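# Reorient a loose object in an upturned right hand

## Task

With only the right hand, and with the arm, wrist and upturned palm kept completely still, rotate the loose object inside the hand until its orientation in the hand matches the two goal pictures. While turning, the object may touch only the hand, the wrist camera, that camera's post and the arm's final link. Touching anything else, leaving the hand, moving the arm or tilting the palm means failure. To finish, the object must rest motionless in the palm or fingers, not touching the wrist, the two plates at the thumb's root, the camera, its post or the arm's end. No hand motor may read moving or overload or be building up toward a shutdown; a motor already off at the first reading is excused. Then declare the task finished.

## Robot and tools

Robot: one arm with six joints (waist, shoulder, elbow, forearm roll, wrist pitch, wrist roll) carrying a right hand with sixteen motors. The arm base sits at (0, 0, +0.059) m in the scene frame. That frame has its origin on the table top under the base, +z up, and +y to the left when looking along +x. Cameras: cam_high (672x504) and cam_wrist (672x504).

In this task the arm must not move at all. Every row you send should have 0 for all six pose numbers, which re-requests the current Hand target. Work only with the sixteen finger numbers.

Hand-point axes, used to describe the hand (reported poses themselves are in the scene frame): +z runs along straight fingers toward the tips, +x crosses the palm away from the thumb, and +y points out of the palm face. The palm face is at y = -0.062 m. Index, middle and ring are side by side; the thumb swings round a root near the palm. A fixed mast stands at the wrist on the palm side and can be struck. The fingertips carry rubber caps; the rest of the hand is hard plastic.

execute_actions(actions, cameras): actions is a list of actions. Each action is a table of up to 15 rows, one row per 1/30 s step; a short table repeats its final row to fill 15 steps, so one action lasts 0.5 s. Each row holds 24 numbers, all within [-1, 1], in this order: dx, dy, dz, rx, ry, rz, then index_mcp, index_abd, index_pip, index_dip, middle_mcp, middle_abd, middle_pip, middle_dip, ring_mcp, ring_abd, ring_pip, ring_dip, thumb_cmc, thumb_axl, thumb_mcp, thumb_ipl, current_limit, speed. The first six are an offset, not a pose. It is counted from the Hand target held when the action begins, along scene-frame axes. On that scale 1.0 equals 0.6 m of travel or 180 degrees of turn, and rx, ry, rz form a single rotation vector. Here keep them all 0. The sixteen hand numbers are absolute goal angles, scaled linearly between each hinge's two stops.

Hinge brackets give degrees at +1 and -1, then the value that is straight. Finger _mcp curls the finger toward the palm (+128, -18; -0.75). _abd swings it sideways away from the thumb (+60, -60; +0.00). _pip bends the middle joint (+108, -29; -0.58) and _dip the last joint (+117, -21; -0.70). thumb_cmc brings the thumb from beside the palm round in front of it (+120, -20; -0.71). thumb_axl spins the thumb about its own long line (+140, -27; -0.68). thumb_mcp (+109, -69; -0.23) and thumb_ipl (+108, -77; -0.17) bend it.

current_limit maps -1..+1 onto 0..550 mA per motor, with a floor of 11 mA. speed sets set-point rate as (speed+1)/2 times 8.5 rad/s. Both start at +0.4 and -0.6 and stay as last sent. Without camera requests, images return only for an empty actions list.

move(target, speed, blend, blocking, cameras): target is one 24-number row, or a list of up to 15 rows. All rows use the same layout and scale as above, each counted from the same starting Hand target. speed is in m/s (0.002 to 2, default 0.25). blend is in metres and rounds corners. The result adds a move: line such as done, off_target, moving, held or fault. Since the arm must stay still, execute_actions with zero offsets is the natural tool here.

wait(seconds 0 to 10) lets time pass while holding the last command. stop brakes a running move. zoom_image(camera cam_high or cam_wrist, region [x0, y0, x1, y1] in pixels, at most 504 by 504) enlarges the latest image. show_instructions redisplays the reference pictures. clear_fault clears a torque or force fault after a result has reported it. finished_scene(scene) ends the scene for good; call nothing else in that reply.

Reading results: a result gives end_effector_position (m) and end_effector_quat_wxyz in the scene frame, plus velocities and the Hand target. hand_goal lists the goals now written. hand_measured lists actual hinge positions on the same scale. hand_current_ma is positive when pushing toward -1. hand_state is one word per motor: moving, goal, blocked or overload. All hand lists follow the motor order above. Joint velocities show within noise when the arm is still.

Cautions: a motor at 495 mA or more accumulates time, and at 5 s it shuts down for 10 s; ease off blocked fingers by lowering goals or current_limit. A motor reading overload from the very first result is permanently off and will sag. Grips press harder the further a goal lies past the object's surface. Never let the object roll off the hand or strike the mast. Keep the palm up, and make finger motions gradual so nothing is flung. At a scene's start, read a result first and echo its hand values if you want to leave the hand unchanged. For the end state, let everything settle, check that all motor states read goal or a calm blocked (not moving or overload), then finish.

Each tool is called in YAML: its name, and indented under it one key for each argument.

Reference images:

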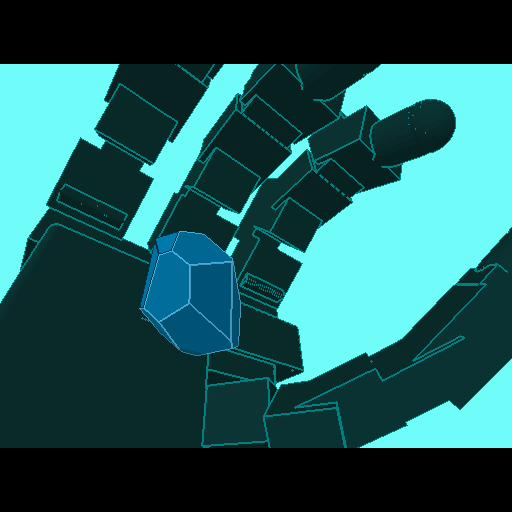

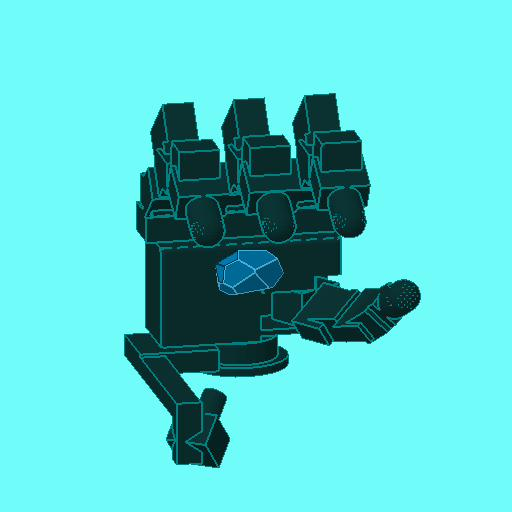

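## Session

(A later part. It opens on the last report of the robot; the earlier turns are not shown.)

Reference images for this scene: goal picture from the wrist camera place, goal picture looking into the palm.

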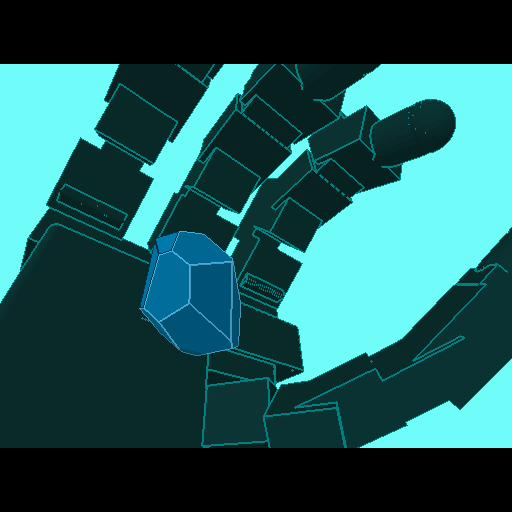

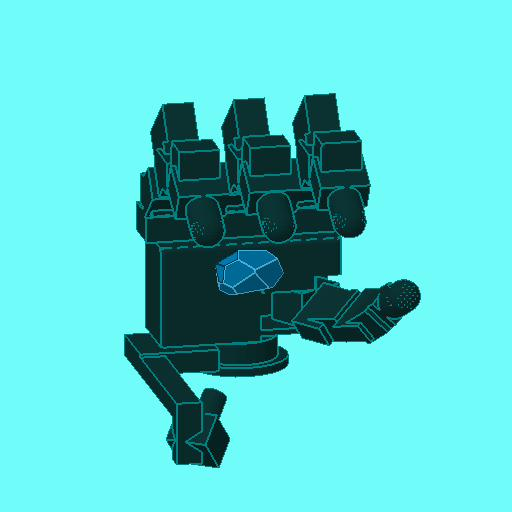

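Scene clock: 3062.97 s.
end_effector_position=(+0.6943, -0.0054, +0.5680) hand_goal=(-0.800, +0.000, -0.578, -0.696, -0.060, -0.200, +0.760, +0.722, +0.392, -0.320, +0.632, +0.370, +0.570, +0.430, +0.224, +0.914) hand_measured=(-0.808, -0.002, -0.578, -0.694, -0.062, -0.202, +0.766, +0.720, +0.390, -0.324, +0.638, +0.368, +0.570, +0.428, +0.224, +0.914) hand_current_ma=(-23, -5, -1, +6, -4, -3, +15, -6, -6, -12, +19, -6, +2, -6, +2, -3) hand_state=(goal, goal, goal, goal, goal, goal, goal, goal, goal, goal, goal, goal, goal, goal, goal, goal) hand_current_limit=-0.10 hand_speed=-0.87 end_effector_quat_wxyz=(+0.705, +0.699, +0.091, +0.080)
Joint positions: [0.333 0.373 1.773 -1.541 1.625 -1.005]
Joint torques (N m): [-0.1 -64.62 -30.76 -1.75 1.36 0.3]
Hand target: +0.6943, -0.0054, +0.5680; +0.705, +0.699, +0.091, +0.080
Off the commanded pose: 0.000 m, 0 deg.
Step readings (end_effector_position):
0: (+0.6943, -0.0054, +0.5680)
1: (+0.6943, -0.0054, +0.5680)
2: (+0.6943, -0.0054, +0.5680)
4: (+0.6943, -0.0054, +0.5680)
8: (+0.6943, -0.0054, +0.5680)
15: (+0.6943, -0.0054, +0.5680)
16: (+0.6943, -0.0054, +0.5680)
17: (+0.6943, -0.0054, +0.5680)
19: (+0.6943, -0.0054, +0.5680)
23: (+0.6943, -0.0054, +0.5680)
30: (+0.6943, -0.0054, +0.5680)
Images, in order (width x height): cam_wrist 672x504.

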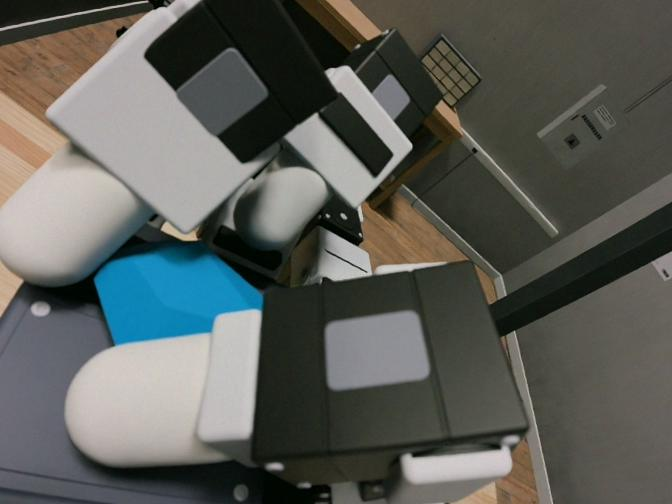

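execute_actions:
  actions:
    - [[0,0,0,0,0,0,-0.8,0,-0.578,-0.696,-0.06,-0.2,0.761,0.722,0.386,-0.55,0.676,0.333,0.57,0.43,0.225,0.9135,0.0,-0.8]]
    - [[0,0,0,0,0,0,-0.8,0,-0.578,-0.696,-0.06,-0.2,0.761,0.722,0.24,-0.6,0.81,0.35,0.57,0.43,0.225,0.9135,0.0,-0.75]]
    - [[0,0,0,0,0,0,-0.8,0,-0.578,-0.696,-0.06,-0.2,0.761,0.722,0.108,-0.6,0.879,0.426,0.57,0.43,0.225,0.9135,0.0,-0.7]]
    - [[0,0,0,0,0,0,-0.8,0,-0.578,-0.696,-0.06,-0.2,0.761,0.722,-0.06,-0.6,0.761,0.722,0.57,0.43,0.225,0.9135,0.0,-0.7]]
    - [[0,0,0,0,0,0,-0.8,0,-0.578,-0.696,-0.06,-0.2,0.761,0.722,-0.093,0.5,0.873,0.645,0.57,0.40,0.225,0.9135,0.0,-0.7]]
    - [[0,0,0,0,0,0,-0.8,0,-0.578,-0.696,-0.06,-0.2,0.761,0.722,-0.093,0.5,0.873,0.645,0.57,0.375,0.225,0.9135,-0.1,-0.87]]
  cameras: ["cam_wrist"]

Scene clock: 3083.30 s.
end_effector_position=(+0.6943, -0.0054, +0.5680) hand_goal=(-0.800, +0.000, -0.578, -0.696, -0.060, -0.200, +0.760, +0.722, -0.094, +0.500, +0.872, +0.644, +0.570, +0.374, +0.224, +0.914) hand_measured=(-0.808, -0.002, -0.578, -0.694, -0.062, -0.202, +0.766, +0.720, -0.096, +0.498, +0.872, +0.648, +0.570, +0.376, +0.224, +0.914) hand_current_ma=(-23, -5, -1, +6, -6, -3, +15, -5, -4, -6, -2, +8, +2, +9, +2, -3) hand_state=(goal, goal, goal, goal, goal, goal, goal, goal, goal, goal, goal, goal, goal, goal, goal, goal) hand_current_limit=-0.10 hand_speed=-0.87 end_effector_quat_wxyz=(+0.705, +0.699, +0.091, +0.080)
Joint positions: [0.333 0.373 1.773 -1.541 1.625 -1.005]
Joint torques (N m): [-0.29 -64.65 -30.71 -1.74 1.38 0.33]
Hand target: +0.6943, -0.0054, +0.5680; +0.705, +0.699, +0.091, +0.080
Off the commanded pose: 0.000 m, 0 deg.
Step readings (end_effector_position):
0: (+0.6943, -0.0054, +0.5680)
1: (+0.6943, -0.0054, +0.5680)
2: (+0.6943, -0.0054, +0.5680)
4: (+0.6943, -0.0054, +0.5680)
8: (+0.6943, -0.0054, +0.5680)
15: (+0.6943, -0.0054, +0.5680)
16: (+0.6943, -0.0054, +0.5680)
17: (+0.6943, -0.0054, +0.5680)
19: (+0.6943, -0.0054, +0.5680)
23: (+0.6943, -0.0054, +0.5680)
30: (+0.6943, -0.0054, +0.5680)
31: (+0.6943, -0.0054, +0.5680)
32: (+0.6943, -0.0054, +0.5680)
34: (+0.6943, -0.0054, +0.5680)
38: (+0.6943, -0.0054, +0.5680)
45: (+0.6943, -0.0054, +0.5680)
46: (+0.6943, -0.0054, +0.5680)
47: (+0.6943, -0.0054, +0.5680)
49: (+0.6943, -0.0054, +0.5680)
53: (+0.6943, -0.0054, +0.5680)
60: (+0.6943, -0.0054, +0.5680)
61: (+0.6943, -0.0054, +0.5680)
62: (+0.6943, -0.0054, +0.5680)
64: (+0.6943, -0.0054, +0.5680)
68: (+0.6943, -0.0054, +0.5680)
75: (+0.6943, -0.0054, +0.5680)
76: (+0.6943, -0.0054, +0.5680)
77: (+0.6943, -0.0054, +0.5680)
79: (+0.6943, -0.0054, +0.5680)
83: (+0.6943, -0.0054, +0.5680)
90: (+0.6943, -0.0054, +0.5680)
Images, in order (width x height): cam_wrist 672x504.

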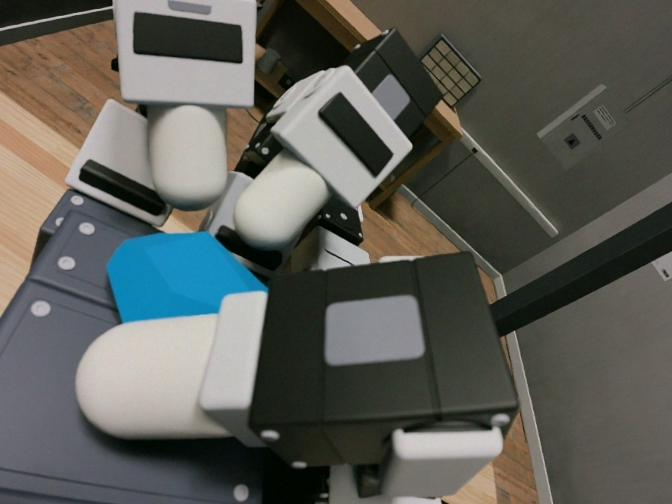

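zoom_image:
  camera: "cam_wrist"
  region: [80, 200, 320, 380]

Scaled by 2.100.

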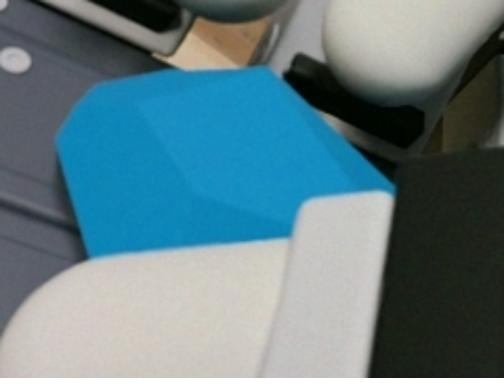

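execute_actions:
  actions:
    - [[0,0,0,0,0,0,-0.8,0,-0.578,-0.696,0.05,-0.2,0.789,0.58,-0.093,0.5,0.873,0.645,0.57,0.365,0.225,0.9135,-0.1,-0.8]]
    - [[0,0,0,0,0,0,-0.8,0,-0.578,-0.696,0.127,-0.2,0.77,0.513,-0.093,0.5,0.873,0.645,0.57,0.355,0.225,0.9135,-0.1,-0.87]]
    - [[0,0,0,0,0,0,-0.8,0,-0.578,-0.696,0.168,-0.2,0.753,0.487,-0.093,0.5,0.873,0.645,0.57,0.345,0.225,0.9135,-0.1,-0.87]]
  cameras: ["cam_wrist"]

zoom_image:
  camera: "cam_wrist"
  region: [80, 200, 320, 380]

Scene clock: 3098.23 s.
end_effector_position=(+0.6943, -0.0054, +0.5680) hand_goal=(-0.800, +0.000, -0.578, -0.696, +0.168, -0.200, +0.752, +0.486, -0.094, +0.500, +0.872, +0.644, +0.570, +0.344, +0.224, +0.914) hand_measured=(-0.808, -0.002, -0.578, -0.694, +0.116, -0.194, +0.762, +0.528, -0.096, +0.498, +0.872, +0.648, +0.576, +0.376, +0.224, +0.904) hand_current_ma=(-23, -5, -1, +6, -212, +16, +29, +157, -4, -6, -2, +8, +20, +142, +2, -41) hand_state=(goal, goal, goal, goal, blocked, goal, goal, blocked, goal, goal, goal, goal, goal, blocked, goal, goal) hand_current_limit=-0.10 hand_speed=-0.87 end_effector_quat_wxyz=(+0.705, +0.699, +0.091, +0.080)
Joint positions: [0.333 0.373 1.773 -1.541 1.625 -1.005]
Joint torques (N m): [-0.27 -64.32 -30.71 -1.78 1.37 0.32]
Hand target: +0.6943, -0.0054, +0.5680; +0.705, +0.699, +0.091, +0.080
Off the commanded pose: 0.000 m, 0 deg.
Step readings (end_effector_position):
0: (+0.6943, -0.0054, +0.5680)
1: (+0.6943, -0.0054, +0.5680)
2: (+0.6943, -0.0054, +0.5680)
4: (+0.6943, -0.0054, +0.5680)
8: (+0.6943, -0.0054, +0.5680)
15: (+0.6943, -0.0054, +0.5680)
16: (+0.6943, -0.0054, +0.5680)
17: (+0.6943, -0.0054, +0.5680)
19: (+0.6943, -0.0054, +0.5680)
23: (+0.6943, -0.0054, +0.5680)
30: (+0.6943, -0.0054, +0.5680)
31: (+0.6943, -0.0054, +0.5680)
32: (+0.6943, -0.0054, +0.5680)
34: (+0.6943, -0.0054, +0.5680)
38: (+0.6943, -0.0054, +0.5680)
45: (+0.6943, -0.0054, +0.5680)
Images, in order (width x height): cam_wrist 672x504.

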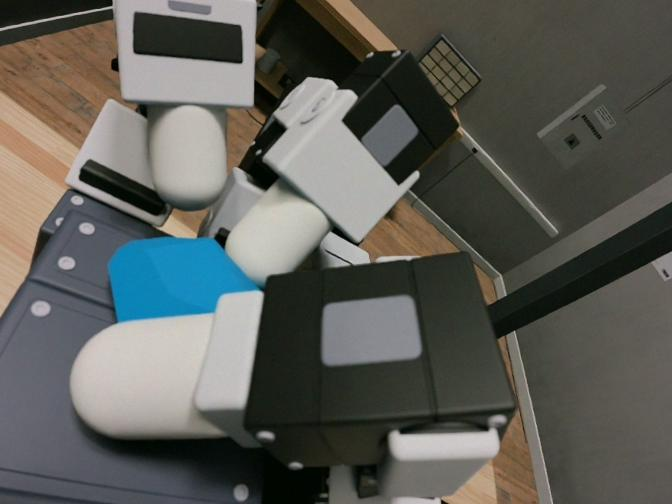

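Scaled by 2.100.

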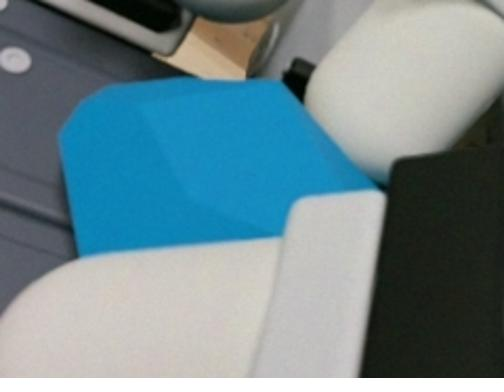

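execute_actions:
  actions:
    - [[0,0,0,0,0,0,-0.8,0,-0.578,-0.696,0.127,-0.2,0.77,0.513,-0.019,0.5,0.902,0.538,0.57,0.345,0.225,0.9135,-0.1,-0.8]]
    - [[0,0,0,0,0,0,-0.8,0,-0.578,-0.696,0.086,-0.2,0.787,0.54,0.063,0.5,0.9,0.454,0.57,0.34,0.225,0.9135,-0.1,-0.86]]
    - [[0,0,0,0,0,0,-0.8,0,-0.578,-0.696,0.086,-0.2,0.787,0.54,0.063,0.5,0.9,0.454,0.57,0.33,0.225,0.9135,-0.1,-0.86]]
  cameras: ["cam_wrist"]

zoom_image:
  camera: "cam_wrist"
  region: [80, 200, 320, 380]

Scene clock: 3109.23 s.
end_effector_position=(+0.6943, -0.0054, +0.5680) hand_goal=(-0.800, +0.000, -0.578, -0.696, +0.086, -0.200, +0.786, +0.540, +0.062, +0.500, +0.900, +0.454, +0.570, +0.330, +0.224, +0.914) hand_measured=(-0.808, -0.002, -0.578, -0.694, +0.080, -0.194, +0.782, +0.540, +0.036, +0.498, +0.902, +0.474, +0.574, +0.366, +0.224, +0.910) hand_current_ma=(-23, -5, -1, +6, -21, +14, -12, +1, -101, -3, +4, +69, +10, +162, +2, -19) hand_state=(goal, goal, goal, goal, goal, goal, goal, goal, blocked, goal, goal, blocked, goal, blocked, goal, goal) hand_current_limit=-0.10 hand_speed=-0.86 end_effector_quat_wxyz=(+0.705, +0.699, +0.091, +0.080)
Joint positions: [0.333 0.373 1.773 -1.541 1.625 -1.005]
Joint torques (N m): [-0.18 -64.63 -30.72 -1.77 1.39 0.34]
Hand target: +0.6943, -0.0054, +0.5680; +0.705, +0.699, +0.091, +0.080
Off the commanded pose: 0.000 m, 0 deg.
Step readings (end_effector_position):
0: (+0.6943, -0.0054, +0.5680)
1: (+0.6943, -0.0054, +0.5680)
2: (+0.6943, -0.0054, +0.5680)
4: (+0.6943, -0.0054, +0.5680)
8: (+0.6943, -0.0054, +0.5680)
15: (+0.6943, -0.0054, +0.5680)
16: (+0.6943, -0.0054, +0.5680)
17: (+0.6943, -0.0054, +0.5680)
19: (+0.6943, -0.0054, +0.5680)
23: (+0.6943, -0.0054, +0.5680)
30: (+0.6943, -0.0054, +0.5680)
31: (+0.6943, -0.0054, +0.5680)
32: (+0.6943, -0.0054, +0.5680)
34: (+0.6943, -0.0054, +0.5680)
38: (+0.6943, -0.0054, +0.5680)
45: (+0.6943, -0.0054, +0.5680)
Images, in order (width x height): cam_wrist 672x504.

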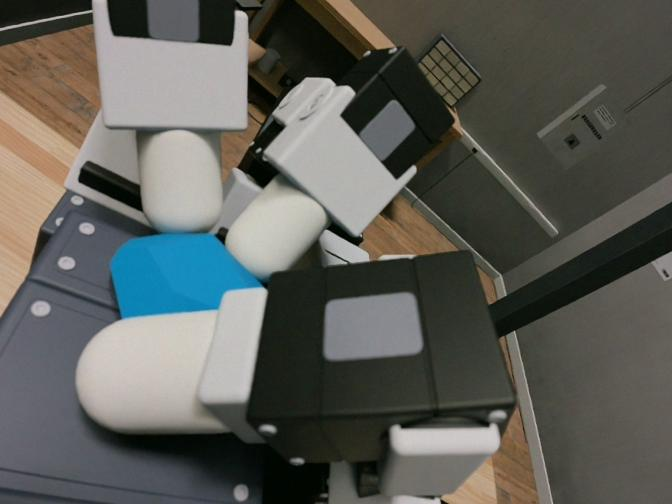

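Scaled by 2.100.

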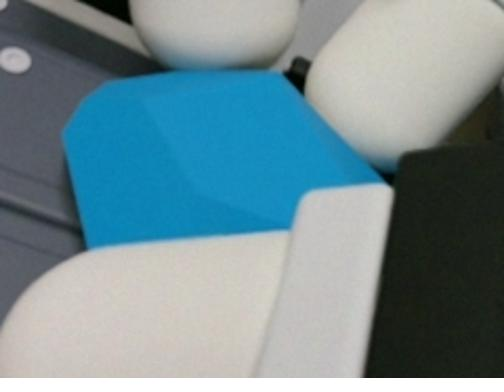

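execute_actions:
  actions:
    - [[0,0,0,0,0,0,-0.8,0,-0.578,-0.696,0.075,-0.2,0.8,0.48,0.066,0.5,0.905,0.39,0.57,0.31,0.222,0.9135,0.0,-0.9]]
    - [[0,0,0,0,0,0,-0.8,0,-0.578,-0.696,0.065,-0.2,0.815,0.405,0.066,0.52,0.912,0.312,0.57,0.29,0.22,0.9135,0.0,-0.9]]
    - [[0,0,0,0,0,0,-0.8,0,-0.578,-0.696,0.055,-0.2,0.83,0.335,0.07,0.54,0.92,0.24,0.57,0.285,0.215,0.9135,0.0,-0.9]]
    - [[0,0,0,0,0,0,-0.8,0,-0.578,-0.696,0.044,-0.2,0.842,0.27,0.072,0.55,0.925,0.17,0.57,0.28,0.21,0.9135,0.0,-0.9]]
  cameras: ["cam_wrist"]

zoom_image:
  camera: "cam_wrist"
  region: [80, 200, 320, 380]

Scene clock: 3122.20 s.
end_effector_position=(+0.6943, -0.0054, +0.5680) hand_goal=(-0.800, +0.000, -0.578, -0.696, +0.044, -0.200, +0.842, +0.270, +0.072, +0.550, +0.924, +0.170, +0.570, +0.280, +0.210, +0.914) hand_measured=(-0.808, -0.002, -0.578, -0.694, +0.034, -0.192, +0.846, +0.292, +0.036, +0.554, +0.942, +0.258, +0.556, +0.378, +0.192, +0.900) hand_current_ma=(-23, -5, -1, +6, -36, +21, +12, +73, -145, +10, +59, +275, -43, +275, -80, -67) hand_state=(goal, goal, goal, goal, goal, goal, goal, blocked, blocked, goal, goal, blocked, goal, blocked, goal, goal) hand_current_limit=0.00 hand_speed=-0.90 end_effector_quat_wxyz=(+0.705, +0.699, +0.091, +0.080)
Joint positions: [0.333 0.373 1.773 -1.541 1.625 -1.005]
Joint torques (N m): [-0.34 -64.43 -30.77 -1.76 1.36 0.34]
Hand target: +0.6943, -0.0054, +0.5680; +0.705, +0.699, +0.091, +0.080
Off the commanded pose: 0.000 m, 0 deg.
Step readings (end_effector_position):
0: (+0.6943, -0.0054, +0.5680)
1: (+0.6943, -0.0054, +0.5680)
2: (+0.6943, -0.0054, +0.5680)
4: (+0.6943, -0.0054, +0.5680)
8: (+0.6943, -0.0054, +0.5680)
15: (+0.6943, -0.0054, +0.5680)
16: (+0.6943, -0.0054, +0.5680)
17: (+0.6943, -0.0054, +0.5680)
19: (+0.6943, -0.0054, +0.5680)
23: (+0.6943, -0.0054, +0.5680)
30: (+0.6943, -0.0054, +0.5680)
31: (+0.6943, -0.0054, +0.5680)
32: (+0.6943, -0.0054, +0.5680)
34: (+0.6943, -0.0054, +0.5680)
38: (+0.6943, -0.0054, +0.5680)
45: (+0.6943, -0.0054, +0.5680)
46: (+0.6943, -0.0054, +0.5680)
47: (+0.6943, -0.0054, +0.5680)
49: (+0.6943, -0.0054, +0.5680)
53: (+0.6943, -0.0054, +0.5680)
60: (+0.6943, -0.0054, +0.5680)
Images, in order (width x height): cam_wrist 672x504.

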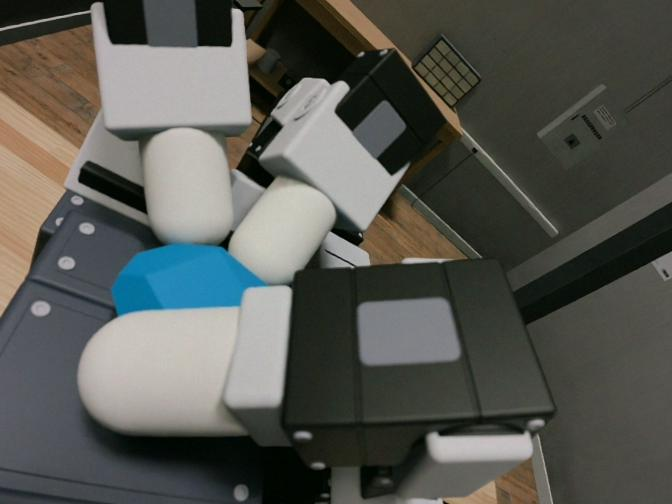

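Scaled by 2.100.

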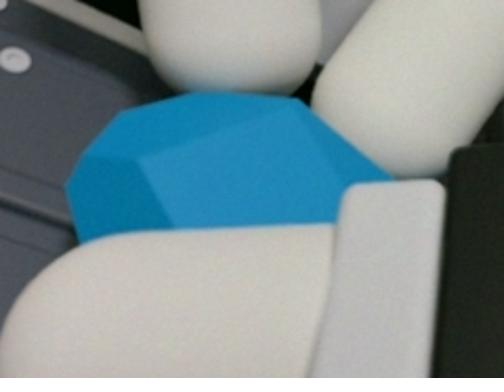

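execute_actions:
  actions:
    - [[0,0,0,0,0,0,-0.8,0,-0.578,-0.696,0.064,-0.2,0.797,0.295,0.086,0.55,0.892,0.175,0.57,0.28,0.205,0.9135,0.0,-0.9]]
    - [[0,0,0,0,0,0,-0.8,0,-0.578,-0.696,0.084,-0.2,0.751,0.32,0.1,0.55,0.86,0.18,0.57,0.28,0.2,0.9135,0.0,-0.9]]
    - [[0,0,0,0,0,0,-0.8,0,-0.578,-0.696,0.094,-0.2,0.73,0.33,0.105,0.55,0.8,0.222,0.57,0.28,0.19,0.9135,0.0,-0.9]]
  cameras: ["cam_wrist"]

zoom_image:
  camera: "cam_wrist"
  region: [80, 200, 320, 380]

Scene clock: 3149.00 s.
end_effector_position=(+0.6943, -0.0054, +0.5680) hand_goal=(-0.800, +0.000, -0.578, -0.696, +0.094, -0.200, +0.730, +0.330, +0.104, +0.550, +0.800, +0.222, +0.570, +0.280, +0.190, +0.914) hand_measured=(-0.808, -0.002, -0.578, -0.694, +0.072, -0.194, +0.738, +0.338, +0.084, +0.558, +0.804, +0.230, +0.562, +0.384, +0.180, +0.900) hand_current_ma=(-23, -5, -1, +6, -82, +14, +23, +26, -71, +19, +9, +25, -22, +275, -38, -61) hand_state=(goal, goal, goal, goal, blocked, goal, goal, goal, goal, goal, goal, goal, goal, blocked, goal, goal) hand_current_limit=0.00 hand_speed=-0.90 end_effector_quat_wxyz=(+0.705, +0.699, +0.091, +0.080)
Joint positions: [0.333 0.373 1.773 -1.541 1.625 -1.005]
Joint torques (N m): [-0.3 -64.64 -30.72 -1.72 1.37 0.32]
Hand target: +0.6943, -0.0054, +0.5680; +0.705, +0.699, +0.091, +0.080
Off the commanded pose: 0.000 m, 0 deg.
Step readings (end_effector_position):
0: (+0.6943, -0.0054, +0.5680)
1: (+0.6943, -0.0054, +0.5680)
2: (+0.6943, -0.0054, +0.5680)
4: (+0.6943, -0.0054, +0.5680)
8: (+0.6943, -0.0054, +0.5680)
15: (+0.6943, -0.0054, +0.5680)
16: (+0.6943, -0.0054, +0.5680)
17: (+0.6943, -0.0054, +0.5680)
19: (+0.6943, -0.0054, +0.5680)
23: (+0.6943, -0.0054, +0.5680)
30: (+0.6943, -0.0054, +0.5680)
31: (+0.6943, -0.0054, +0.5680)
32: (+0.6943, -0.0054, +0.5680)
34: (+0.6943, -0.0054, +0.5680)
38: (+0.6943, -0.0054, +0.5680)
45: (+0.6943, -0.0054, +0.5680)
Images, in order (width x height): cam_wrist 672x504.

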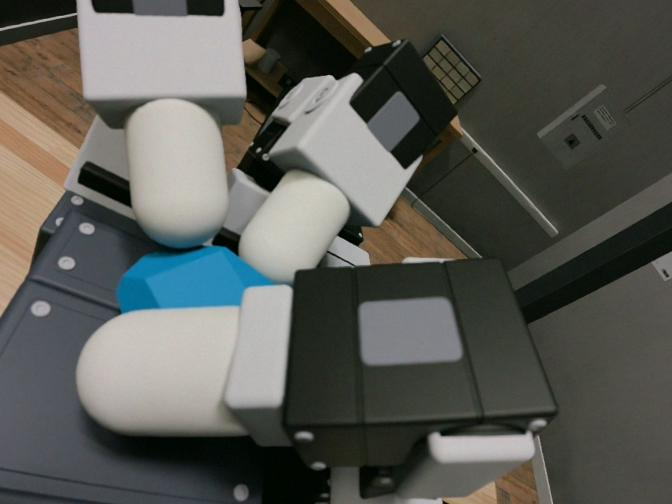

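Scaled by 2.100.

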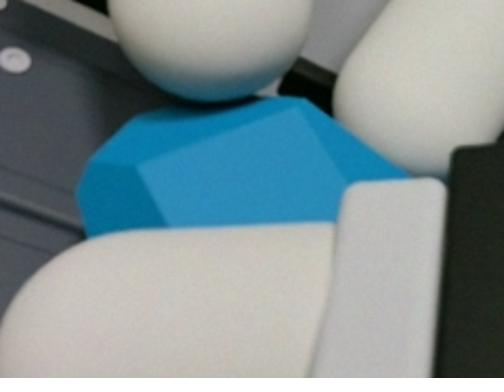

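zoom_image:
  camera: "cam_wrist"
  region: [100, 230, 280, 320]

Scaled by 2.800.

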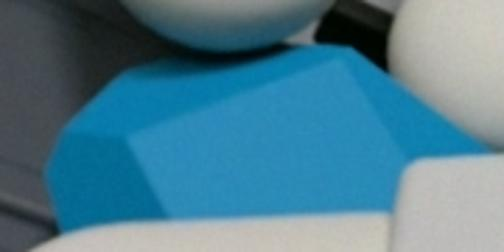

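execute_actions:
  actions:
    - [[0,0,0,0,0,0,-0.8,0,-0.578,-0.696,0.094,-0.2,0.73,0.33,0.05,0.55,0.65,0.5,0.57,0.28,0.19,0.9135,0.0,-0.8]]
    - [[0,0,0,0,0,0,-0.8,0,-0.578,-0.696,0.094,-0.2,0.73,0.33,-0.05,0.55,0.8,0.55,0.57,0.28,0.19,0.9135,0.0,-0.8]]
    - [[0,0,0,0,0,0,-0.8,0,-0.578,-0.696,0.094,-0.2,0.73,0.33,-0.019,0.55,0.902,0.538,0.57,0.28,0.19,0.9135,0.0,-0.85]]
    - [[0,0,0,0,0,0,-0.8,0,-0.578,-0.696,0.094,-0.2,0.73,0.33,0.063,0.55,0.9,0.454,0.57,0.28,0.19,0.9135,0.0,-0.87]]
    - [[0,0,0,0,0,0,-0.8,0,-0.578,-0.696,0.094,-0.2,0.73,0.33,0.151,0.55,0.866,0.394,0.57,0.28,0.19,0.9135,0.0,-0.87]]
  cameras: ["cam_wrist"]

zoom_image:
  camera: "cam_wrist"
  region: [90, 210, 290, 330]

Scene clock: 3191.63 s.
end_effector_position=(+0.6943, -0.0054, +0.5680) hand_goal=(-0.800, +0.000, -0.578, -0.696, +0.094, -0.200, +0.730, +0.330, +0.150, +0.550, +0.866, +0.394, +0.570, +0.280, +0.190, +0.914) hand_measured=(-0.808, -0.002, -0.578, -0.694, +0.072, -0.194, +0.738, +0.340, +0.122, +0.554, +0.872, +0.402, +0.564, +0.382, +0.180, +0.900) hand_current_ma=(-23, -5, -1, +6, -82, +16, +23, +28, -103, +10, +16, +20, -17, +275, -39, -66) hand_state=(goal, goal, goal, goal, blocked, goal, goal, goal, blocked, goal, goal, goal, goal, blocked, goal, goal) hand_current_limit=0.00 hand_speed=-0.87 end_effector_quat_wxyz=(+0.705, +0.699, +0.091, +0.080)
Joint positions: [0.333 0.373 1.773 -1.541 1.625 -1.005]
Joint torques (N m): [-0.23 -64.4 -30.78 -1.74 1.37 0.32]
Hand target: +0.6943, -0.0054, +0.5680; +0.705, +0.699, +0.091, +0.080
Off the commanded pose: 0.000 m, 0 deg.
Step readings (end_effector_position):
0: (+0.6943, -0.0054, +0.5680)
1: (+0.6943, -0.0054, +0.5680)
2: (+0.6943, -0.0054, +0.5680)
4: (+0.6943, -0.0054, +0.5680)
8: (+0.6943, -0.0054, +0.5680)
15: (+0.6943, -0.0054, +0.5680)
16: (+0.6943, -0.0054, +0.5680)
17: (+0.6943, -0.0054, +0.5680)
19: (+0.6943, -0.0054, +0.5680)
23: (+0.6943, -0.0054, +0.5680)
30: (+0.6943, -0.0054, +0.5680)
31: (+0.6943, -0.0054, +0.5680)
32: (+0.6943, -0.0054, +0.5680)
34: (+0.6943, -0.0054, +0.5680)
38: (+0.6943, -0.0054, +0.5680)
45: (+0.6943, -0.0054, +0.5680)
46: (+0.6943, -0.0054, +0.5680)
47: (+0.6943, -0.0054, +0.5680)
49: (+0.6943, -0.0054, +0.5680)
53: (+0.6943, -0.0054, +0.5680)
60: (+0.6943, -0.0054, +0.5680)
61: (+0.6943, -0.0054, +0.5680)
62: (+0.6943, -0.0054, +0.5680)
64: (+0.6943, -0.0054, +0.5680)
68: (+0.6943, -0.0054, +0.5680)
75: (+0.6943, -0.0054, +0.5680)
Images, in order (width x height): cam_wrist 672x504.

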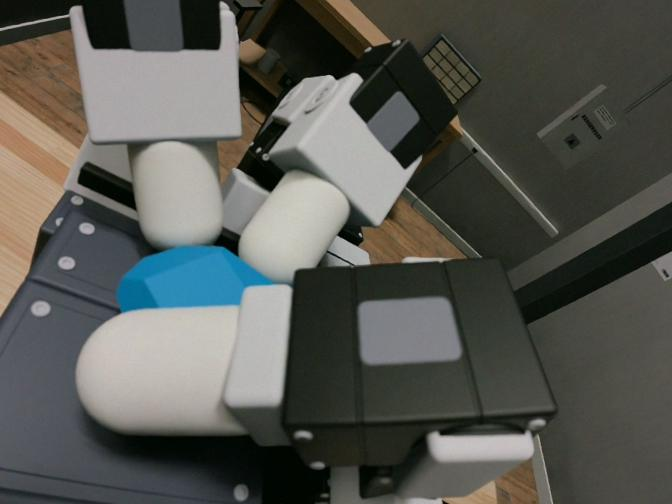

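Scaled by 2.520.

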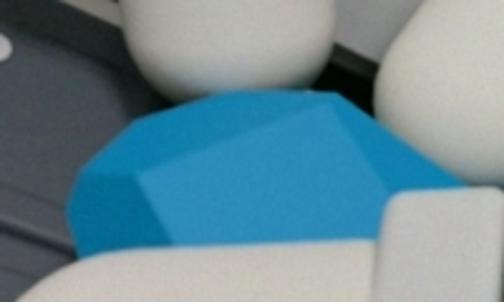

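execute_actions:
  actions:
    - [[0,0,0,0,0,0,-0.8,0,-0.578,-0.696,0.094,-0.2,0.73,0.33,0.207,0.55,0.858,0.342,0.57,0.28,0.19,0.9135,0.0,-0.9]]
    - [[0,0,0,0,0,0,-0.8,0,-0.578,-0.696,0.094,-0.2,0.73,0.33,0.187,0.55,0.85,0.308,0.57,0.28,0.19,0.9135,0.0,-0.9]]
    - [[0,0,0,0,0,0,-0.8,0,-0.578,-0.696,0.094,-0.2,0.73,0.33,0.167,0.55,0.842,0.275,0.57,0.28,0.185,0.9135,0.0,-0.9]]
    - [[0,0,0,0,0,0,-0.8,0,-0.578,-0.696,0.094,-0.2,0.73,0.33,0.135,0.55,0.852,0.235,0.57,0.28,0.18,0.9135,0.0,-0.9]]
  cameras: ["cam_wrist"]

zoom_image:
  camera: "cam_wrist"
  region: [90, 210, 290, 330]

Scene clock: 3205.17 s.
end_effector_position=(+0.6943, -0.0054, +0.5680) hand_goal=(-0.800, +0.000, -0.578, -0.696, +0.094, -0.200, +0.730, +0.330, +0.134, +0.550, +0.852, +0.234, +0.570, +0.280, +0.180, +0.914) hand_measured=(-0.808, -0.002, -0.578, -0.694, +0.074, -0.194, +0.732, +0.340, +0.118, +0.556, +0.878, +0.370, +0.564, +0.382, +0.176, +0.902) hand_current_ma=(-23, -5, -1, +6, -70, +12, +4, +29, -59, +17, +88, +275, -17, +275, -15, -54) hand_state=(goal, goal, goal, goal, goal, goal, goal, goal, goal, goal, blocked, blocked, goal, blocked, goal, goal) hand_current_limit=0.00 hand_speed=-0.90 end_effector_quat_wxyz=(+0.705, +0.699, +0.091, +0.080)
Joint positions: [0.333 0.373 1.773 -1.541 1.625 -1.005]
Joint torques (N m): [-0.24 -64.6 -30.75 -1.76 1.35 0.33]
Hand target: +0.6943, -0.0054, +0.5680; +0.705, +0.699, +0.091, +0.080
Off the commanded pose: 0.000 m, 0 deg.
Step readings (end_effector_position):
0: (+0.6943, -0.0054, +0.5680)
1: (+0.6943, -0.0054, +0.5680)
2: (+0.6943, -0.0054, +0.5680)
4: (+0.6943, -0.0054, +0.5680)
8: (+0.6943, -0.0054, +0.5680)
15: (+0.6943, -0.0054, +0.5680)
16: (+0.6943, -0.0054, +0.5680)
17: (+0.6943, -0.0054, +0.5680)
19: (+0.6943, -0.0054, +0.5680)
23: (+0.6943, -0.0054, +0.5680)
30: (+0.6943, -0.0054, +0.5680)
31: (+0.6943, -0.0054, +0.5680)
32: (+0.6943, -0.0054, +0.5680)
34: (+0.6943, -0.0054, +0.5680)
38: (+0.6943, -0.0054, +0.5680)
45: (+0.6943, -0.0054, +0.5680)
46: (+0.6943, -0.0054, +0.5680)
47: (+0.6943, -0.0054, +0.5680)
49: (+0.6943, -0.0054, +0.5680)
53: (+0.6943, -0.0054, +0.5680)
60: (+0.6943, -0.0054, +0.5680)
Images, in order (width x height): cam_wrist 672x504.

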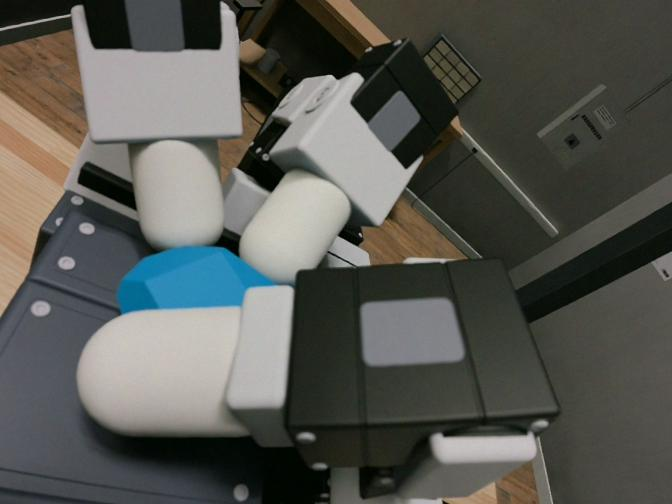

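Scaled by 2.520.

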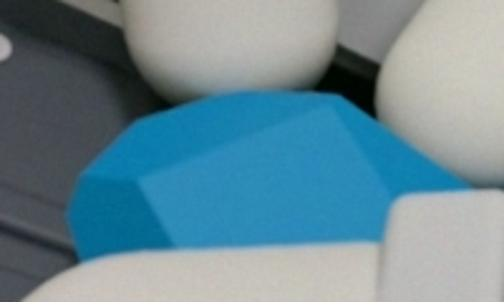

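execute_actions:
  actions:
    - [[0,0,0,0,0,0,-0.8,0,-0.578,-0.696,0.094,-0.2,0.73,0.33,0.13,0.55,0.83,0.235,0.57,0.33,0.175,0.9135,0.15,-0.9]]
    - [[0,0,0,0,0,0,-0.8,0,-0.578,-0.696,0.094,-0.2,0.73,0.33,0.125,0.55,0.8,0.245,0.57,0.33,0.17,0.9135,0.15,-0.9]]
    - [[0,0,0,0,0,0,-0.8,0,-0.578,-0.696,0.094,-0.2,0.73,0.33,0.13,0.55,0.75,0.288,0.57,0.33,0.165,0.9135,0.15,-0.9]]
  cameras: ["cam_wrist"]

zoom_image:
  camera: "cam_wrist"
  region: [90, 210, 290, 330]

Scene clock: 3213.00 s.
end_effector_position=(+0.6943, -0.0054, +0.5680) hand_goal=(-0.800, +0.000, -0.578, -0.696, +0.094, -0.200, +0.730, +0.330, +0.130, +0.550, +0.750, +0.288, +0.570, +0.330, +0.164, +0.914) hand_measured=(-0.808, -0.002, -0.578, -0.694, +0.074, -0.202, +0.730, +0.336, +0.100, +0.558, +0.830, +0.352, +0.564, +0.388, +0.160, +0.910) hand_current_ma=(-23, -5, -1, +6, -70, -6, -1, +17, -115, +21, +316, +259, -20, +289, -15, -18) hand_state=(goal, goal, goal, goal, goal, goal, goal, goal, blocked, goal, blocked, blocked, goal, blocked, goal, goal) hand_current_limit=0.15 hand_speed=-0.90 end_effector_quat_wxyz=(+0.705, +0.699, +0.091, +0.080)
Joint positions: [0.333 0.373 1.773 -1.541 1.625 -1.005]
Joint torques (N m): [-0.3 -64.55 -30.7 -1.76 1.36 0.34]
Hand target: +0.6943, -0.0054, +0.5680; +0.705, +0.699, +0.091, +0.080
Off the commanded pose: 0.000 m, 0 deg.
Step readings (end_effector_position):
0: (+0.6943, -0.0054, +0.5680)
1: (+0.6943, -0.0054, +0.5680)
2: (+0.6943, -0.0054, +0.5680)
4: (+0.6943, -0.0054, +0.5680)
8: (+0.6943, -0.0054, +0.5680)
15: (+0.6943, -0.0054, +0.5680)
16: (+0.6943, -0.0054, +0.5680)
17: (+0.6943, -0.0054, +0.5680)
19: (+0.6943, -0.0054, +0.5680)
23: (+0.6943, -0.0054, +0.5680)
30: (+0.6943, -0.0054, +0.5680)
31: (+0.6943, -0.0054, +0.5680)
32: (+0.6943, -0.0054, +0.5680)
34: (+0.6943, -0.0054, +0.5680)
38: (+0.6943, -0.0054, +0.5680)
45: (+0.6943, -0.0054, +0.5680)
Images, in order (width x height): cam_wrist 672x504.

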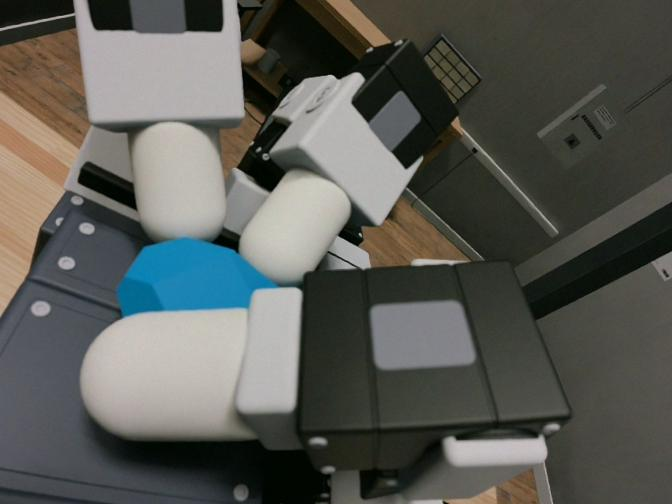

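Scaled by 2.520.

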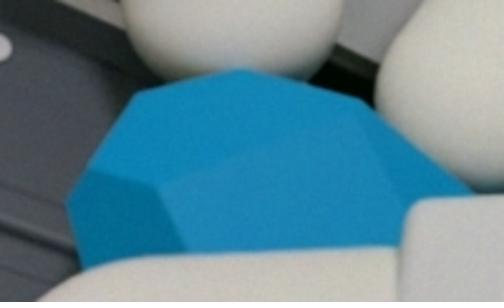

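execute_actions:
  actions:
    - [[0,0,0,0,0,0,-0.8,0,-0.578,-0.696,0.094,-0.2,0.73,0.33,0.138,0.55,0.7,0.325,0.57,0.33,0.16,0.9135,0.15,-0.9]]
    - [[0,0,0,0,0,0,-0.8,0,-0.578,-0.696,0.094,-0.2,0.73,0.33,0.146,0.55,0.65,0.36,0.57,0.33,0.15,0.9135,0.15,-0.9]]
    - [[0,0,0,0,0,0,-0.8,0,-0.578,-0.696,0.094,-0.2,0.73,0.33,0.155,0.55,0.62,0.378,0.57,0.33,0.14,0.9135,0.15,-0.9]]
  cameras: ["cam_wrist"]

zoom_image:
  camera: "cam_wrist"
  region: [90, 210, 290, 330]

Scene clock: 3220.67 s.
end_effector_position=(+0.6943, -0.0054, +0.5680) hand_goal=(-0.800, +0.000, -0.578, -0.696, +0.094, -0.200, +0.730, +0.330, +0.154, +0.550, +0.620, +0.378, +0.570, +0.330, +0.140, +0.914) hand_measured=(-0.808, -0.002, -0.578, -0.694, +0.074, -0.194, +0.730, +0.340, +0.148, +0.554, +0.626, +0.376, +0.580, +0.380, +0.146, +0.906) hand_current_ma=(-23, -5, -1, +6, -70, +17, +1, +28, -22, +8, +14, -6, +31, +237, +27, -32) hand_state=(goal, goal, goal, goal, goal, goal, goal, goal, goal, goal, goal, goal, goal, blocked, goal, goal) hand_current_limit=0.15 hand_speed=-0.90 end_effector_quat_wxyz=(+0.705, +0.699, +0.091, +0.080)
Joint positions: [0.333 0.373 1.773 -1.541 1.625 -1.005]
Joint torques (N m): [-0.24 -64.54 -30.78 -1.77 1.35 0.33]
Hand target: +0.6943, -0.0054, +0.5680; +0.705, +0.699, +0.091, +0.080
Off the commanded pose: 0.000 m, 0 deg.
Step readings (end_effector_position):
0: (+0.6943, -0.0054, +0.5680)
1: (+0.6943, -0.0054, +0.5680)
2: (+0.6943, -0.0054, +0.5680)
4: (+0.6943, -0.0054, +0.5680)
8: (+0.6943, -0.0054, +0.5680)
15: (+0.6943, -0.0054, +0.5680)
16: (+0.6943, -0.0054, +0.5680)
17: (+0.6943, -0.0054, +0.5680)
19: (+0.6943, -0.0054, +0.5680)
23: (+0.6943, -0.0054, +0.5680)
30: (+0.6943, -0.0054, +0.5680)
31: (+0.6943, -0.0054, +0.5680)
32: (+0.6943, -0.0054, +0.5680)
34: (+0.6943, -0.0054, +0.5680)
38: (+0.6943, -0.0054, +0.5680)
45: (+0.6943, -0.0054, +0.5680)
Images, in order (width x height): cam_wrist 672x504.

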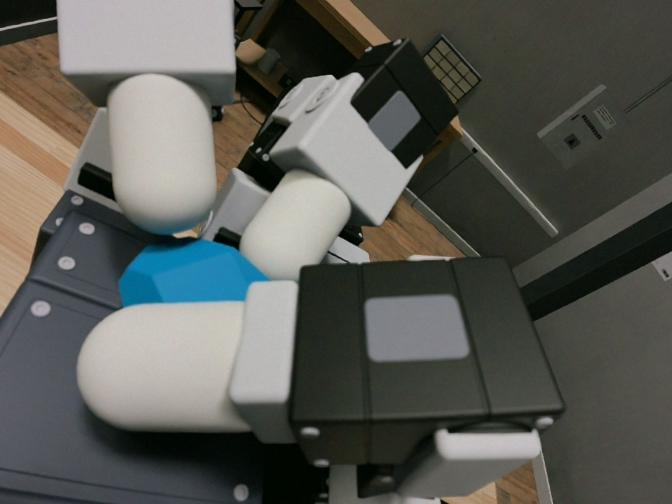

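Scaled by 2.520.

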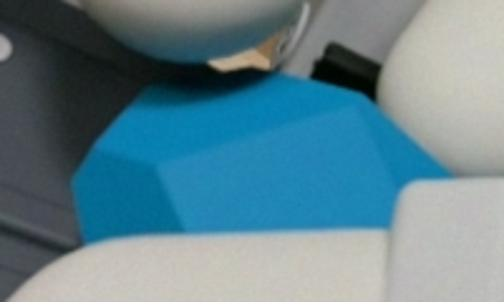

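execute_actions:
  actions:
    - [[0,0,0,0,0,0,-0.8,0,-0.578,-0.696,0.055,-0.2,0.83,0.335,0.05,0.55,0.65,0.5,0.57,0.35,0.16,0.9135,0.0,-0.8]]
    - [[0,0,0,0,0,0,-0.8,0,-0.578,-0.696,0.07,-0.2,0.807,0.44,-0.05,0.55,0.8,0.55,0.57,0.36,0.19,0.9135,0.0,-0.8]]
    - [[0,0,0,0,0,0,-0.8,0,-0.578,-0.696,0.086,-0.2,0.787,0.54,-0.07,0.5,0.902,0.59,0.57,0.37,0.225,0.9135,0.0,-0.8]]
    - [[0,0,0,0,0,0,-0.8,0,-0.578,-0.696,0.035,-0.2,0.789,0.59,-0.03,0.5,0.902,0.55,0.57,0.35,0.225,0.9135,-0.1,-0.85]]
    - [[0,0,0,0,0,0,-0.8,0,-0.578,-0.696,0.035,-0.2,0.789,0.59,-0.03,0.5,0.902,0.55,0.57,0.32,0.225,0.9135,-0.1,-0.87]]
    - [[0,0,0,0,0,0,-0.8,0,-0.578,-0.696,0.035,-0.2,0.789,0.59,-0.03,0.5,0.902,0.55,0.57,0.3,0.225,0.9135,-0.1,-0.87]]
  cameras: ["cam_wrist"]

zoom_image:
  camera: "cam_wrist"
  region: [90, 210, 290, 330]

Scene clock: 3240.17 s.
end_effector_position=(+0.6943, -0.0054, +0.5680) hand_goal=(-0.800, +0.000, -0.578, -0.696, +0.034, -0.200, +0.788, +0.590, -0.030, +0.500, +0.902, +0.550, +0.570, +0.300, +0.224, +0.914) hand_measured=(-0.808, -0.002, -0.578, -0.694, +0.034, -0.198, +0.792, +0.588, -0.040, +0.504, +0.902, +0.554, +0.562, +0.310, +0.202, +0.908) hand_current_ma=(-23, -5, -1, +6, -1, +6, +11, -6, -32, +10, -2, +8, -22, +38, -96, -26) hand_state=(goal, goal, goal, goal, goal, goal, goal, goal, goal, goal, goal, goal, goal, goal, blocked, goal) hand_current_limit=-0.10 hand_speed=-0.87 end_effector_quat_wxyz=(+0.705, +0.699, +0.091, +0.080)
Joint positions: [0.333 0.373 1.773 -1.541 1.625 -1.005]
Joint torques (N m): [-0.14 -64.61 -30.82 -1.78 1.38 0.35]
Hand target: +0.6943, -0.0054, +0.5680; +0.705, +0.699, +0.091, +0.080
Off the commanded pose: 0.000 m, 0 deg.
Step readings (end_effector_position):
0: (+0.6943, -0.0054, +0.5680)
1: (+0.6943, -0.0054, +0.5680)
2: (+0.6943, -0.0054, +0.5680)
4: (+0.6943, -0.0054, +0.5680)
8: (+0.6943, -0.0054, +0.5680)
15: (+0.6943, -0.0054, +0.5680)
16: (+0.6943, -0.0054, +0.5680)
17: (+0.6943, -0.0054, +0.5680)
19: (+0.6943, -0.0054, +0.5680)
23: (+0.6943, -0.0054, +0.5680)
30: (+0.6943, -0.0054, +0.5680)
31: (+0.6943, -0.0054, +0.5680)
32: (+0.6943, -0.0054, +0.5680)
34: (+0.6943, -0.0054, +0.5680)
38: (+0.6943, -0.0054, +0.5680)
45: (+0.6943, -0.0054, +0.5680)
46: (+0.6943, -0.0054, +0.5680)
47: (+0.6943, -0.0054, +0.5680)
49: (+0.6943, -0.0054, +0.5680)
53: (+0.6943, -0.0054, +0.5680)
60: (+0.6943, -0.0054, +0.5680)
61: (+0.6943, -0.0054, +0.5680)
62: (+0.6943, -0.0054, +0.5680)
64: (+0.6943, -0.0054, +0.5680)
68: (+0.6943, -0.0054, +0.5680)
75: (+0.6943, -0.0054, +0.5680)
76: (+0.6943, -0.0054, +0.5680)
77: (+0.6943, -0.0054, +0.5680)
79: (+0.6943, -0.0054, +0.5680)
83: (+0.6943, -0.0054, +0.5680)
90: (+0.6943, -0.0054, +0.5680)
Images, in order (width x height): cam_wrist 672x504.

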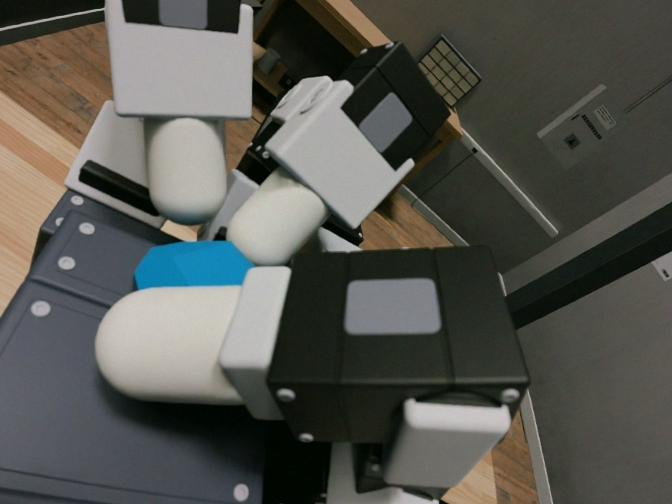

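Scaled by 2.520.

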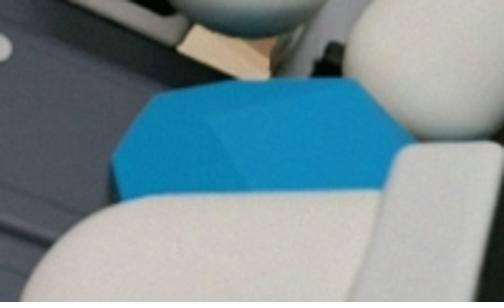

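execute_actions:
  actions:
    - [[0,0,0,0,0,0,-0.8,0,-0.578,-0.696,-0.07,0,0.5,0.97,-0.06,0.5,0.902,0.59,0.57,0.46,0.225,0.9135,0.1,-0.6]]
    - [[0,0,0,0,0,0,-0.8,0,-0.578,-0.696,0.05,0.3,-0.1,0.97,-0.06,0.5,0.902,0.59,0.57,0.47,0.225,0.9135,0.1,-0.6]]
    - [[0,0,0,0,0,0,-0.8,0,-0.578,-0.696,0.25,0.5,-0.15,0.6,-0.06,0.5,0.902,0.59,0.57,0.47,0.225,0.9135,0.1,-0.6]]
    - [[0,0,0,0,0,0,-0.8,0,-0.578,-0.696,0.351,0.6,0.1,0.237,-0.06,0.5,0.902,0.59,0.57,0.47,0.225,0.9135,0.1,-0.6]]
    - [[0,0,0,0,0,0,-0.8,0,-0.578,-0.696,0.351,0.6,0.4,0.237,-0.06,0.5,0.902,0.59,0.57,0.47,0.225,0.9135,0.0,-0.75]]
  cameras: ["cam_wrist"]

Scene clock: 3277.73 s.
end_effector_position=(+0.6943, -0.0054, +0.5680) hand_goal=(-0.800, +0.000, -0.578, -0.696, +0.350, +0.600, +0.400, +0.236, -0.060, +0.500, +0.902, +0.590, +0.570, +0.470, +0.224, +0.914) hand_measured=(-0.808, -0.002, -0.578, -0.694, +0.310, +0.540, +0.390, +0.240, -0.042, +0.490, +0.910, +0.590, +0.570, +0.468, +0.224, +0.912) hand_current_ma=(-23, -5, -1, +6, -159, -199, -27, +10, +68, -24, +22, +1, +1, -6, +2, -4) hand_state=(goal, goal, goal, goal, blocked, blocked, goal, goal, goal, goal, goal, goal, goal, goal, goal, goal) hand_current_limit=0.00 hand_speed=-0.75 end_effector_quat_wxyz=(+0.705, +0.699, +0.091, +0.080)
Joint positions: [0.333 0.373 1.773 -1.541 1.625 -1.005]
Joint torques (N m): [-0.11 -64.57 -30.73 -1.76 1.37 0.34]
Hand target: +0.6943, -0.0054, +0.5680; +0.705, +0.699, +0.091, +0.080
Off the commanded pose: 0.000 m, 0 deg.
Step readings (end_effector_position):
0: (+0.6943, -0.0054, +0.5680)
1: (+0.6943, -0.0054, +0.5680)
2: (+0.6943, -0.0054, +0.5680)
4: (+0.6943, -0.0054, +0.5680)
8: (+0.6943, -0.0054, +0.5680)
15: (+0.6943, -0.0054, +0.5680)
16: (+0.6943, -0.0054, +0.5680)
17: (+0.6943, -0.0054, +0.5680)
19: (+0.6943, -0.0054, +0.5680)
23: (+0.6943, -0.0054, +0.5680)
30: (+0.6943, -0.0054, +0.5680)
31: (+0.6943, -0.0054, +0.5680)
32: (+0.6943, -0.0054, +0.5680)
34: (+0.6943, -0.0054, +0.5680)
38: (+0.6943, -0.0054, +0.5680)
45: (+0.6943, -0.0054, +0.5680)
46: (+0.6943, -0.0054, +0.5680)
47: (+0.6943, -0.0054, +0.5680)
49: (+0.6943, -0.0054, +0.5680)
53: (+0.6943, -0.0054, +0.5680)
60: (+0.6943, -0.0054, +0.5680)
61: (+0.6943, -0.0054, +0.5680)
62: (+0.6943, -0.0054, +0.5680)
64: (+0.6943, -0.0054, +0.5680)
68: (+0.6943, -0.0054, +0.5680)
75: (+0.6943, -0.0054, +0.5680)
Images, in order (width x height): cam_wrist 672x504.

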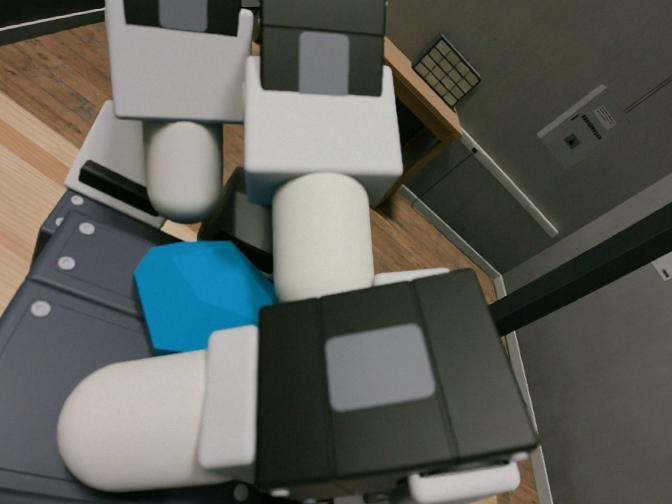

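execute_actions:
  actions:
    - [[0,0,0,0,0,0,-0.8,0,-0.578,-0.696,0.351,0.45,0.35,0.237,-0.06,0,0.85,0.65,0.57,0.47,0.225,0.9135,0.1,-0.7]]
    - [[0,0,0,0,0,0,-0.8,0,-0.578,-0.696,0.351,0.6,0.48,0.237,-0.06,-0.2,0.85,0.65,0.57,0.47,0.225,0.9135,0.0,-0.75]]
  cameras: ["cam_wrist"]

Scene clock: 3284.20 s.
end_effector_position=(+0.6943, -0.0054, +0.5680) hand_goal=(-0.800, +0.000, -0.578, -0.696, +0.350, +0.600, +0.480, +0.236, -0.060, -0.200, +0.850, +0.650, +0.570, +0.470, +0.224, +0.914) hand_measured=(-0.808, -0.002, -0.578, -0.694, +0.352, +0.564, +0.490, +0.238, -0.068, -0.194, +0.858, +0.650, +0.570, +0.468, +0.224, +0.912) hand_current_ma=(-23, -5, -1, +6, +7, -115, +29, +6, -23, +16, +21, -2, +1, -6, +2, -4) hand_state=(goal, goal, goal, goal, goal, blocked, goal, goal, goal, goal, goal, goal, goal, goal, goal, goal) hand_current_limit=0.00 hand_speed=-0.75 end_effector_quat_wxyz=(+0.705, +0.699, +0.091, +0.080)
Joint positions: [0.333 0.373 1.773 -1.541 1.625 -1.005]
Joint torques (N m): [-0.17 -64.51 -30.74 -1.77 1.36 0.36]
Hand target: +0.6943, -0.0054, +0.5680; +0.705, +0.699, +0.091, +0.080
Off the commanded pose: 0.000 m, 0 deg.
Step readings (end_effector_position):
0: (+0.6943, -0.0054, +0.5680)
1: (+0.6943, -0.0054, +0.5680)
2: (+0.6943, -0.0054, +0.5680)
4: (+0.6943, -0.0054, +0.5680)
8: (+0.6943, -0.0054, +0.5680)
15: (+0.6943, -0.0054, +0.5680)
16: (+0.6943, -0.0054, +0.5680)
17: (+0.6943, -0.0054, +0.5680)
19: (+0.6943, -0.0054, +0.5680)
23: (+0.6943, -0.0054, +0.5680)
30: (+0.6943, -0.0054, +0.5680)
Images, in order (width x height): cam_wrist 672x504.

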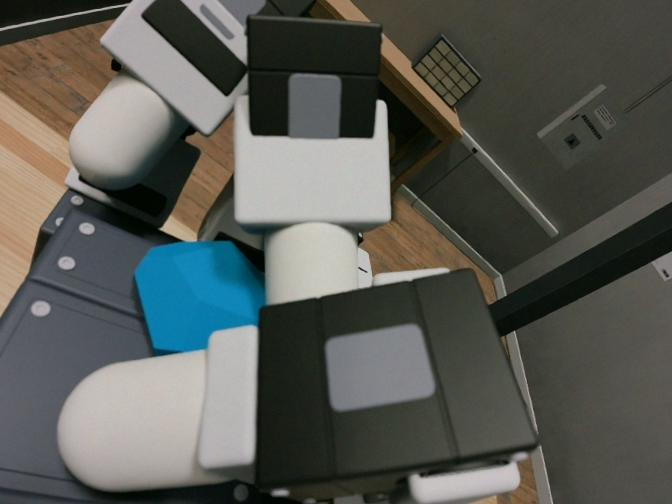

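execute_actions:
  actions:
    - [[0,0,0,0,0,0,-0.8,0,-0.578,-0.696,0.28,0.3,0.4,0.1,-0.06,-0.2,0.85,0.65,0.57,0.47,0.225,0.9135,0.1,-0.6]]
    - [[0,0,0,0,0,0,-0.8,0,-0.578,-0.696,0.232,0.2,0.749,-0.083,-0.06,-0.2,0.85,0.65,0.57,0.47,0.225,0.9135,0.0,-0.75]]
    - [[0,0,0,0,0,0,-0.8,0,-0.578,-0.696,0.21,0.2,0.93,-0.25,-0.06,-0.2,0.85,0.65,0.57,0.47,0.225,0.9135,-0.1,-0.85]]
  cameras: ["cam_wrist"]

Scene clock: 3307.00 s.
end_effector_position=(+0.6943, -0.0054, +0.5680) hand_goal=(-0.800, +0.000, -0.578, -0.696, +0.210, +0.200, +0.930, -0.250, -0.060, -0.200, +0.850, +0.650, +0.570, +0.470, +0.224, +0.914) hand_measured=(-0.808, -0.002, -0.578, -0.694, +0.190, +0.202, +0.882, -0.258, -0.070, -0.196, +0.850, +0.650, +0.570, +0.472, +0.224, +0.912) hand_current_ma=(-23, -5, -1, +6, -71, +4, -180, -26, -35, +7, -2, -1, +1, +6, +2, -4) hand_state=(goal, goal, goal, goal, goal, goal, blocked, goal, goal, goal, goal, goal, goal, goal, goal, goal) hand_current_limit=-0.10 hand_speed=-0.85 end_effector_quat_wxyz=(+0.705, +0.699, +0.091, +0.080)
Joint positions: [0.333 0.373 1.773 -1.541 1.625 -1.005]
Joint torques (N m): [-0.28 -64.56 -30.79 -1.77 1.38 0.32]
Hand target: +0.6943, -0.0054, +0.5680; +0.705, +0.699, +0.091, +0.080
Off the commanded pose: 0.000 m, 0 deg.
Step readings (end_effector_position):
0: (+0.6943, -0.0054, +0.5680)
1: (+0.6943, -0.0054, +0.5680)
2: (+0.6943, -0.0054, +0.5680)
4: (+0.6943, -0.0054, +0.5680)
8: (+0.6943, -0.0054, +0.5680)
15: (+0.6943, -0.0054, +0.5680)
16: (+0.6943, -0.0054, +0.5680)
17: (+0.6943, -0.0054, +0.5680)
19: (+0.6943, -0.0054, +0.5680)
23: (+0.6943, -0.0054, +0.5680)
30: (+0.6943, -0.0054, +0.5680)
31: (+0.6943, -0.0054, +0.5680)
32: (+0.6943, -0.0054, +0.5680)
34: (+0.6943, -0.0054, +0.5680)
38: (+0.6943, -0.0054, +0.5680)
45: (+0.6943, -0.0054, +0.5680)
Images, in order (width x height): cam_wrist 672x504.

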